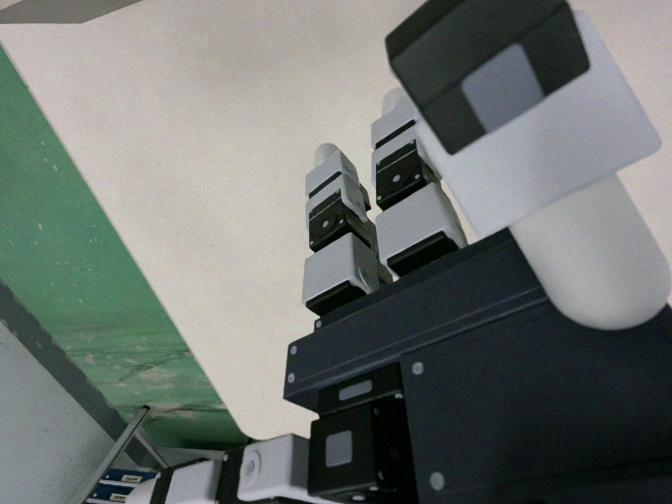

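Emit:
execute_actions --actions '[[[-0.008,0.013,-0.02,0,0,0,-0.48,0,0.576,0.696,0.754,0.083,0.576,0.696,0.754,-0.083,0.576,0.696,0.714,0.678,0.226,0.168,0.4,-0.6,0,-0.0,0,0,0,0,0.754,0,0.576,0.696,0.754,0,0.576,0.696,0.754,0,0.576,0.696,0.714,0.678,0.226,0.168,0.4,-0.6]],[[-0.008,0.013,-0.02,0,0,0,-0.48,0,0.576,0.696,0.754,0.083,0.576,0.696,0.754,-0.083,0.576,0.696,0.714,0.678,0.226,0.168,0.4,-0.6,0,-0.0,0,0,0,0,0.754,0,0.576,0.696,0.754,0,0.576,0.696,0.754,0,0.576,0.696,0.714,0.678,0.226,0.168,0.4,-0.6]],[[0,0,-0.0,0,0,0,-0.48,0,0.576,0.696,0.754,0.083,0.576,0.696,0.754,-0.083,0.576,0.696,0.714,0.678,0.226,0.168,0.4,-0.6,0,-0.0,0,0,0,0,0.754,0,0.576,0.696,0.754,0,0.576,0.696,0.754,0,0.576,0.696,0.714,0.678,0.226,0.168,0.4,-0.6]]]' --cameras '["cam_high","cam_left_wrist"]'

Scene clock: 1460.80 s.
left_arm: end_effector_position=(+0.4064, +0.4121, +0.3160) hand_goal=(-0.480, +0.000, +0.576, +0.696, +0.754, +0.084, +0.576, +0.696, +0.754, -0.082, +0.576, +0.696, +0.714, +0.678, +0.226, +0.168) hand_measured=(-0.456, +0.002, +0.576, +0.694, +0.756, +0.080, +0.574, +0.694, +0.754, -0.080, +0.574, +0.694, +0.718, +0.678, +0.222, +0.168) hand_current_ma=(+96, +7, -1, -7, +6, -9, -4, -8, -1, +7, -6, -7, +15, -2, -14, -1) hand_state=(blocked, goal, goal, goal, goal, goal, goal, goal, goal, goal, goal, goal, goal, goal, goal, goal) hand_current_limit=0.40 hand_speed=-0.60 end_effector_quat_wxyz=(+0.088, +0.530, +0.831, +0.141) | right_arm: end_effector_position=(+0.3452, -0.2831, +0.3349) hand_goal=(+0.754, +0.000, +0.576, +0.696, +0.754, +0.000, +0.576, +0.696, +0.754, +0.000, +0.576, +0.696, +0.714, +0.678, +0.226, +0.168) hand_measured=(+0.754, +0.002, +0.574, +0.694, +0.754, +0.002, +0.576, +0.696, +0.754, +0.002, +0.576, +0.696, +0.716, +0.680, +0.222, +0.166) hand_current_ma=(+0, +0, +0, -1, +0, +0, +0, +0, +0, +0, +0, +0, +0, +1, -1, -1) hand_state=(goal, goal, goal, goal, goal, goal, goal, goal, goal, goal, goal, goal, goal, goal, goal, goal) hand_current_limit=0.40 hand_speed=-0.60 end_effector_quat_wxyz=(+0.120, +0.696, +0.698, +0.115)
Joint positions: left_arm=[0.261 0.951 0.994 -1.289 -0.076 -0.212] | right_arm=[0.409 0.749 0.927 -1.438 0.124 0.344]
Joint torques (N m): left_arm=[0.32 -5.36 7.62 1.76 -0.03 0.19] | right_arm=[-1.2 -0.67 9.4 1.24 0.04 -0.11]
Heat: left arm: hottest elbow 74 °C; right arm: hottest elbow 52 °C.
Hand target: left_arm +0.4059, +0.4151, +0.3160; +0.094, +0.529, +0.831, +0.146 | right_arm +0.3470, -0.2850, +0.3366; +0.123, +0.697, +0.696, +0.122
Off the commanded pose: left_arm 0.003 m, 1 deg | right_arm 0.003 m, 1 deg.
Step readings (end_effector_position of left_arm | right_arm):
0: (+0.4049, +0.4003, +0.3158) | (+0.3452, -0.2831, +0.3349)
1: (+0.4049, +0.4003, +0.3158) | (+0.3452, -0.2831, +0.3349)
2: (+0.4049, +0.4003, +0.3158) | (+0.3452, -0.2831, +0.3349)
4: (+0.4049, +0.4005, +0.3158) | (+0.3452, -0.2831, +0.3349)
8: (+0.4046, +0.4017, +0.3158) | (+0.3452, -0.2831, +0.3349)
15: (+0.4044, +0.4027, +0.3158) | (+0.3452, -0.2831, +0.3349)
16: (+0.4045, +0.4026, +0.3158) | (+0.3452, -0.2831, +0.3349)
17: (+0.4048, +0.4028, +0.3159) | (+0.3452, -0.2831, +0.3349)
19: (+0.4057, +0.4049, +0.3168) | (+0.3452, -0.2831, +0.3349)
23: (+0.4064, +0.4118, +0.3187) | (+0.3452, -0.2831, +0.3349)
30: (+0.4063, +0.4123, +0.3162) | (+0.3452, -0.2831, +0.3349)
31: (+0.4063, +0.4123, +0.3160) | (+0.3452, -0.2831, +0.3349)
32: (+0.4063, +0.4122, +0.3160) | (+0.3452, -0.2831, +0.3349)
34: (+0.4064, +0.4122, +0.3160) | (+0.3452, -0.2831, +0.3349)
38: (+0.4064, +0.4121, +0.3160) | (+0.3452, -0.2831, +0.3349)
45: (+0.4064, +0.4121, +0.3160) | (+0.3452, -0.2831, +0.3349)
camera_calibration:
cam_left_wrist: T_world_to_cam=[[-0.223286, -0.954349, -0.198396, 0.514892], [-0.862544, 0.0986377, 0.496275, 0.10726], [-0.45405, 0.281936, -0.845192, 0.463867], [0, 0, 0, 1]] pos_world=[0.418103, 0.350026, 0.440978]
Images, in order (width x height): cam_high 672x504, cam_left_wrist 672x504.

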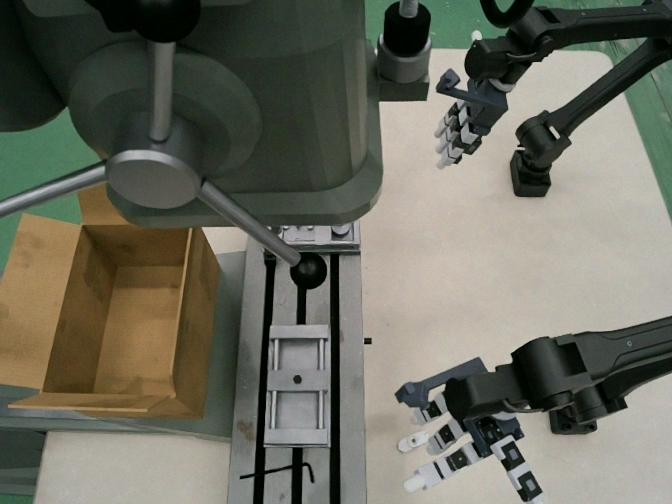

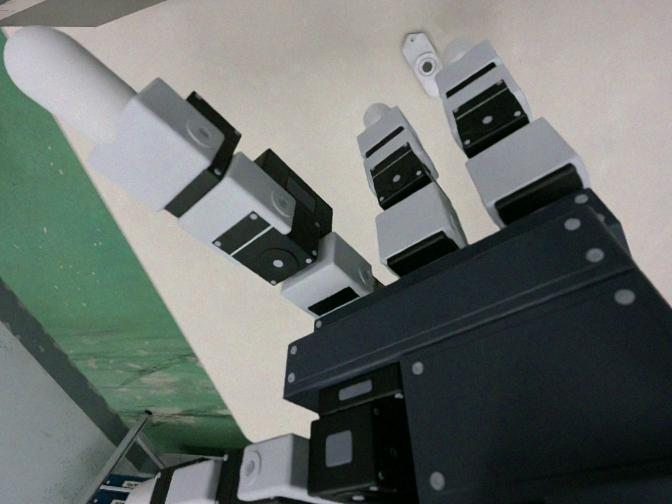

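Emit:
execute_actions --actions '[[[0,0,-0.07,0,0,0,-0.34,0,0.576,0.696,0.754,0.083,0.576,0.696,0.754,-0.083,0.576,0.696,0.714,0.678,0.226,0.168,0.4,-0.6,0,-0.0,0,0,0,0,0.754,0,0.576,0.696,0.754,0,0.576,0.696,0.754,0,0.576,0.696,0.714,0.678,0.226,0.168,0.4,-0.6]],[[0,0,-0.07,0,0,0,-0.34,0,0.576,0.696,0.754,0.083,0.576,0.696,0.754,-0.083,0.576,0.696,0.714,0.678,0.226,0.168,0.4,-0.6,0,-0.0,0,0,0,0,0.754,0,0.576,0.696,0.754,0,0.576,0.696,0.754,0,0.576,0.696,0.714,0.678,0.226,0.168,0.4,-0.6]],[[0,0,-0.05,0,0,0,-0.34,0,0.576,0.696,0.754,0.083,0.576,0.696,0.754,-0.083,0.576,0.696,0.714,0.678,0.226,0.168,0.4,-0.6,0,-0.0,0,0,0,0,0.754,0,0.576,0.696,0.754,0,0.576,0.696,0.754,0,0.576,0.696,0.714,0.678,0.226,0.168,0.4,-0.6]]]' --cameras '["cam_high","cam_left_wrist"]'

Emit:
zoom_image --camera "cam_left_wrist" --region '[320, 0, 520, 170]'

Emit:
zoom_image --camera "cam_high" --region '[380, 380, 500, 500]'

Scene clock: 1480.60 s.
left_arm: end_effector_position=(+0.4047, +0.4116, +0.2070) hand_goal=(-0.340, +0.000, +0.576, +0.696, +0.754, +0.084, +0.576, +0.696, +0.754, -0.082, +0.576, +0.696, +0.714, +0.678, +0.226, +0.168) hand_measured=(-0.330, +0.002, +0.576, +0.694, +0.756, +0.080, +0.574, +0.694, +0.754, -0.080, +0.574, +0.694, +0.718, +0.678, +0.222, +0.168) hand_current_ma=(+35, +7, +1, -6, +6, -9, -4, -8, +1, +7, -5, -7, +15, -2, -14, -1) hand_state=(goal, goal, goal, goal, goal, goal, goal, goal, goal, goal, goal, goal, goal, goal, goal, goal) hand_current_limit=0.40 hand_speed=-0.60 end_effector_quat_wxyz=(+0.094, +0.530, +0.830, +0.146) | right_arm: end_effector_position=(+0.3452, -0.2831, +0.3349) hand_goal=(+0.754, +0.000, +0.576, +0.696, +0.754, +0.000, +0.576, +0.696, +0.754, +0.000, +0.576, +0.696, +0.714, +0.678, +0.226, +0.168) hand_measured=(+0.754, +0.002, +0.574, +0.694, +0.754, +0.002, +0.576, +0.696, +0.754, +0.002, +0.576, +0.696, +0.716, +0.680, +0.222, +0.166) hand_current_ma=(+0, +0, +0, -1, +0, +0, +0, +0, +0, +0, +0, +0, +0, +1, -1, -1) hand_state=(goal, goal, goal, goal, goal, goal, goal, goal, goal, goal, goal, goal, goal, goal, goal, goal) hand_current_limit=0.40 hand_speed=-0.60 end_effector_quat_wxyz=(+0.120, +0.696, +0.698, +0.115)
Joint positions: left_arm=[0.261 0.972 0.712 -0.97 -0.075 -0.211] | right_arm=[0.409 0.749 0.927 -1.438 0.124 0.344]
Joint torques (N m): left_arm=[0.44 -3.66 7.69 1.74 -0.05 0.18] | right_arm=[-1.26 -0.5 9.44 1.18 0.02 -0.09]
Heat: left arm: hottest elbow 72 °C; right arm: hottest elbow 52 °C.
Hand target: left_arm +0.4059, +0.4150, +0.2019; +0.094, +0.529, +0.831, +0.146 | right_arm +0.3470, -0.2850, +0.3366; +0.123, +0.697, +0.696, +0.122
Off the commanded pose: left_arm 0.006 m, 0 deg | right_arm 0.003 m, 1 deg.
Step readings (end_effector_position of left_arm | right_arm):
0: (+0.4064, +0.4121, +0.3160) | (+0.3452, -0.2831, +0.3349)
1: (+0.4064, +0.4121, +0.3155) | (+0.3452, -0.2831, +0.3349)
2: (+0.4070, +0.4122, +0.3136) | (+0.3452, -0.2831, +0.3349)
4: (+0.4079, +0.4124, +0.3065) | (+0.3452, -0.2831, +0.3349)
8: (+0.4024, +0.4111, +0.2796) | (+0.3452, -0.2831, +0.3349)
15: (+0.4040, +0.4114, +0.2753) | (+0.3452, -0.2831, +0.3349)
16: (+0.4043, +0.4115, +0.2753) | (+0.3452, -0.2831, +0.3349)
17: (+0.4049, +0.4116, +0.2733) | (+0.3452, -0.2831, +0.3349)
19: (+0.4069, +0.4120, +0.2668) | (+0.3452, -0.2831, +0.3349)
23: (+0.4013, +0.4108, +0.2421) | (+0.3452, -0.2831, +0.3349)
30: (+0.4034, +0.4113, +0.2365) | (+0.3452, -0.2831, +0.3349)
31: (+0.4038, +0.4114, +0.2366) | (+0.3452, -0.2831, +0.3349)
32: (+0.4043, +0.4115, +0.2355) | (+0.3452, -0.2831, +0.3349)
34: (+0.4059, +0.4118, +0.2319) | (+0.3452, -0.2831, +0.3349)
38: (+0.4028, +0.4112, +0.2139) | (+0.3452, -0.2831, +0.3349)
45: (+0.4041, +0.4114, +0.2064) | (+0.3452, -0.2831, +0.3349)
camera_calibration:
cam_left_wrist: T_world_to_cam=[[-0.220756, -0.95369, -0.20431, 0.492376], [-0.870011, 0.0978653, 0.483221, 0.166006], [-0.440848, 0.284426, -0.851325, 0.36602], [0, 0, 0, 1]] pos_world=[0.414481, 0.349222, 0.331982]
Images, in order (width x height): cam_high 672x504, cam_left_wrist 672x504.

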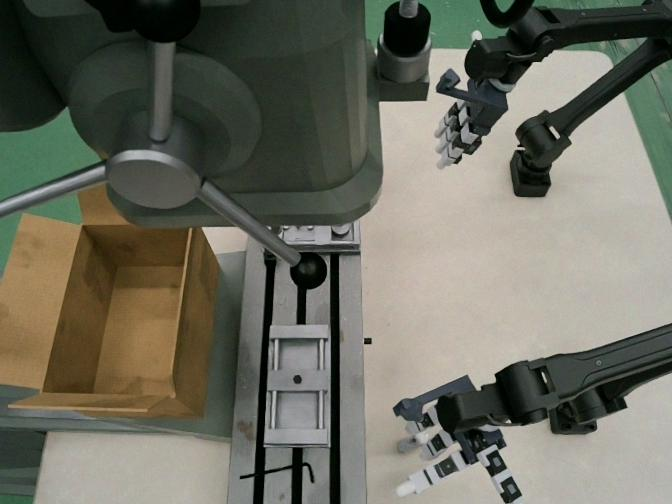

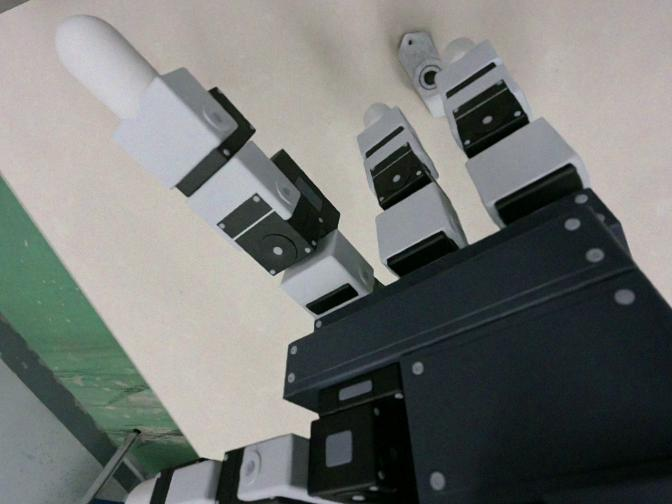

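Scaled by 2.520 from the camera's 672x504 image, which has a finer 960x720 frame.

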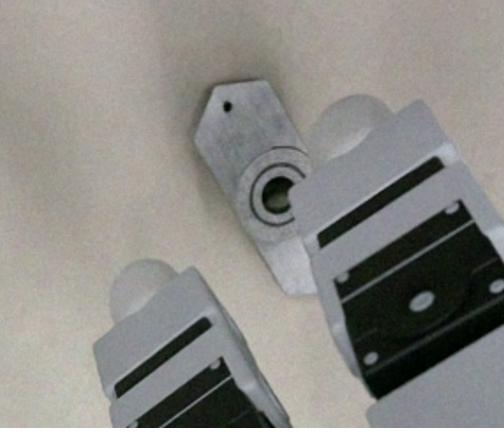

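Scaled by 4.200 from the camera's 672x504 image, which has a finer 960x720 frame.

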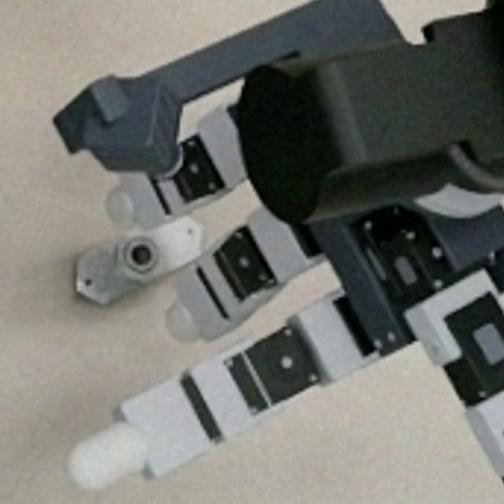

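Emit:
execute_actions --actions '[[[-0.004,-0.02,-0.03,0,0,0,-0.34,0,0.576,0.696,0.754,0.083,0.576,0.696,0.754,-0.083,0.576,0.696,0.714,0.678,0.226,0.168,0.4,-0.6,0,-0.0,0,0,0,0,0.754,0,0.576,0.696,0.754,0,0.576,0.696,0.754,0,0.576,0.696,0.714,0.678,0.226,0.168,0.4,-0.6]],[[0,0,-0.04,0,0,0,-0.34,0,0.576,0.696,0.754,0.083,0.576,0.696,0.754,-0.083,0.576,0.696,0.714,0.678,0.226,0.168,0.4,-0.6,0,-0.0,0,0,0,0,0.754,0,0.576,0.696,0.754,0,0.576,0.696,0.754,0,0.576,0.696,0.714,0.678,0.226,0.168,0.4,-0.6]],[[0,0,0,0,0,0,-0.34,0,0.576,0.696,0.754,0.083,0.576,0.696,0.754,-0.083,0.576,0.696,0.714,0.678,0.226,0.168,0.4,-0.6,0,-0.0,0,0,0,0,0.754,0,0.576,0.696,0.754,0,0.576,0.696,0.754,0,0.576,0.696,0.714,0.678,0.226,0.168,0.4,-0.6]]]' --cameras '["cam_high","cam_left_wrist"]'

Emit:
zoom_image --camera "cam_left_wrist" --region '[320, 0, 520, 170]'

Emit:
zoom_image --camera "cam_high" --region '[380, 390, 480, 490]'

Scene clock: 1501.37 s.
left_arm: end_effector_position=(+0.4015, +0.4062, +0.1650) hand_goal=(-0.340, +0.000, +0.576, +0.696, +0.754, +0.084, +0.576, +0.696, +0.754, -0.082, +0.576, +0.696, +0.714, +0.678, +0.226, +0.168) hand_measured=(-0.330, +0.002, +0.576, +0.694, +0.756, +0.080, +0.574, +0.694, +0.754, -0.080, +0.574, +0.694, +0.718, +0.678, +0.222, +0.168) hand_current_ma=(+35, +7, +1, -6, +6, -9, -4, -8, +1, +7, -5, -7, +15, -2, -14, -1) hand_state=(goal, goal, goal, goal, goal, goal, goal, goal, goal, goal, goal, goal, goal, goal, goal, goal) hand_current_limit=0.40 hand_speed=-0.60 end_effector_quat_wxyz=(+0.094, +0.528, +0.831, +0.146) | right_arm: end_effector_position=(+0.3452, -0.2831, +0.3349) hand_goal=(+0.754, +0.000, +0.576, +0.696, +0.754, +0.000, +0.576, +0.696, +0.754, +0.000, +0.576, +0.696, +0.714, +0.678, +0.226, +0.168) hand_measured=(+0.754, +0.002, +0.574, +0.694, +0.754, +0.002, +0.576, +0.696, +0.754, +0.002, +0.576, +0.696, +0.716, +0.680, +0.222, +0.166) hand_current_ma=(+0, +0, +0, -1, +0, +0, +0, +0, +0, +0, +0, +0, +0, +1, -1, -1) hand_state=(goal, goal, goal, goal, goal, goal, goal, goal, goal, goal, goal, goal, goal, goal, goal, goal) hand_current_limit=0.40 hand_speed=-0.60 end_effector_quat_wxyz=(+0.120, +0.696, +0.698, +0.115)
Joint positions: left_arm=[0.242 1.006 0.616 -0.842 -0.081 -0.233] | right_arm=[0.409 0.749 0.927 -1.438 0.124 0.344]
Joint torques (N m): left_arm=[-1.9 -3.6 7.31 1.74 -0.43 0.01] | right_arm=[-1.2 -0.67 9.43 1.21 0.05 -0.1]
Heat: left arm: hottest elbow 71 °C; right arm: hottest elbow 52 °C.
Hand target: left_arm +0.4034, +0.4030, +0.1599; +0.094, +0.529, +0.831, +0.146 | right_arm +0.3470, -0.2850, +0.3366; +0.123, +0.697, +0.696, +0.122
Off the commanded pose: left_arm 0.006 m, 0 deg | right_arm 0.003 m, 1 deg.
Step readings (end_effector_position of left_arm | right_arm):
0: (+0.4047, +0.4116, +0.2070) | (+0.3452, -0.2831, +0.3349)
1: (+0.4048, +0.4116, +0.2070) | (+0.3452, -0.2831, +0.3349)
2: (+0.4049, +0.4116, +0.2063) | (+0.3452, -0.2831, +0.3349)
4: (+0.4052, +0.4108, +0.2032) | (+0.3452, -0.2831, +0.3349)
8: (+0.4011, +0.4076, +0.1926) | (+0.3452, -0.2831, +0.3349)
15: (+0.4013, +0.4058, +0.1898) | (+0.3452, -0.2831, +0.3349)
16: (+0.4013, +0.4059, +0.1898) | (+0.3452, -0.2831, +0.3349)
17: (+0.4017, +0.4060, +0.1890) | (+0.3452, -0.2831, +0.3349)
19: (+0.4029, +0.4063, +0.1856) | (+0.3452, -0.2831, +0.3349)
23: (+0.4005, +0.4059, +0.1711) | (+0.3452, -0.2831, +0.3349)
30: (+0.4008, +0.4060, +0.1644) | (+0.3452, -0.2831, +0.3349)
31: (+0.4011, +0.4061, +0.1647) | (+0.3452, -0.2831, +0.3349)
32: (+0.4013, +0.4061, +0.1648) | (+0.3452, -0.2831, +0.3349)
34: (+0.4013, +0.4061, +0.1649) | (+0.3452, -0.2831, +0.3349)
38: (+0.4014, +0.4062, +0.1649) | (+0.3452, -0.2831, +0.3349)
45: (+0.4015, +0.4062, +0.1650) | (+0.3452, -0.2831, +0.3349)
camera_calibration:
cam_left_wrist: T_world_to_cam=[[-0.217489, -0.95474, -0.202904, 0.476783], [-0.870378, 0.0956202, 0.483011, 0.185047], [-0.441748, 0.281652, -0.851781, 0.331917], [0, 0, 0, 1]] pos_world=[0.41138, 0.344025, 0.290081]
Images, in order (width x height): cam_high 672x504, cam_left_wrist 672x504.

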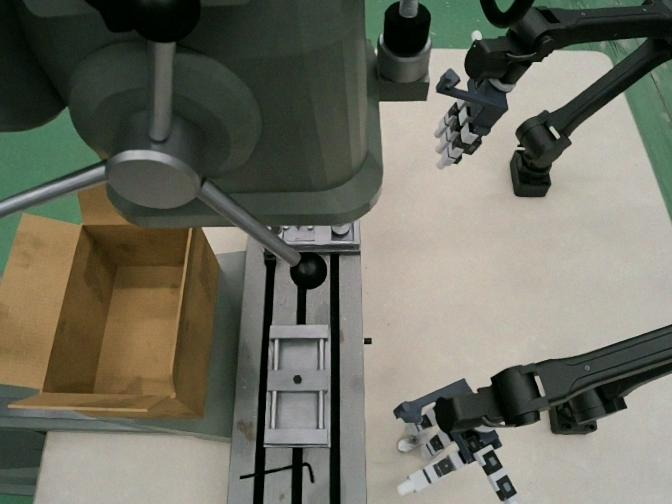

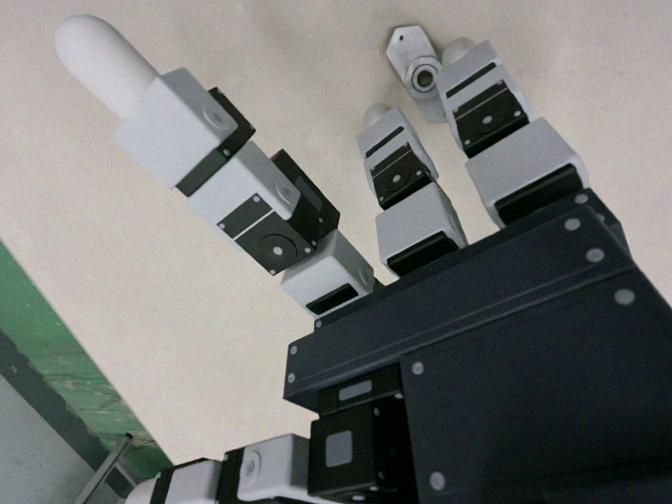

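Scaled by 2.520 from the camera's 672x504 image, which has a finer 960x720 frame.

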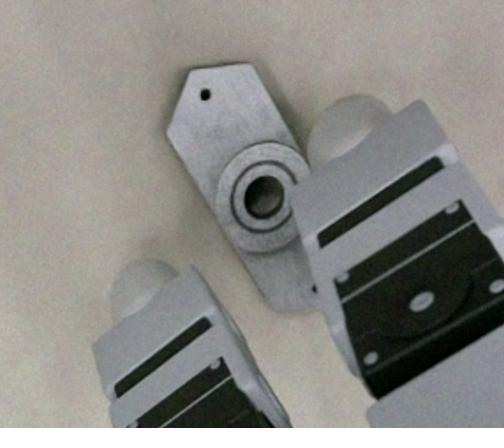

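Scaled by 5.040 from the camera's 672x504 image, which has a finer 960x720 frame.

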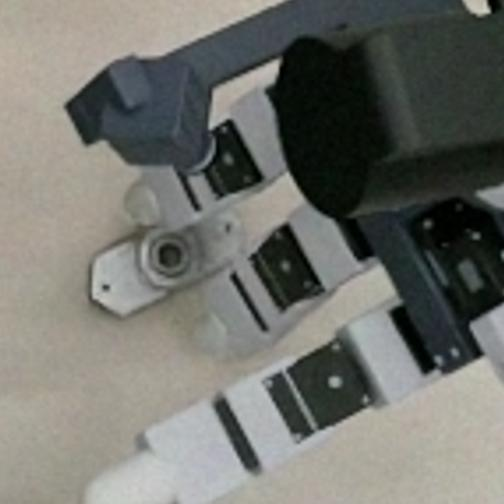

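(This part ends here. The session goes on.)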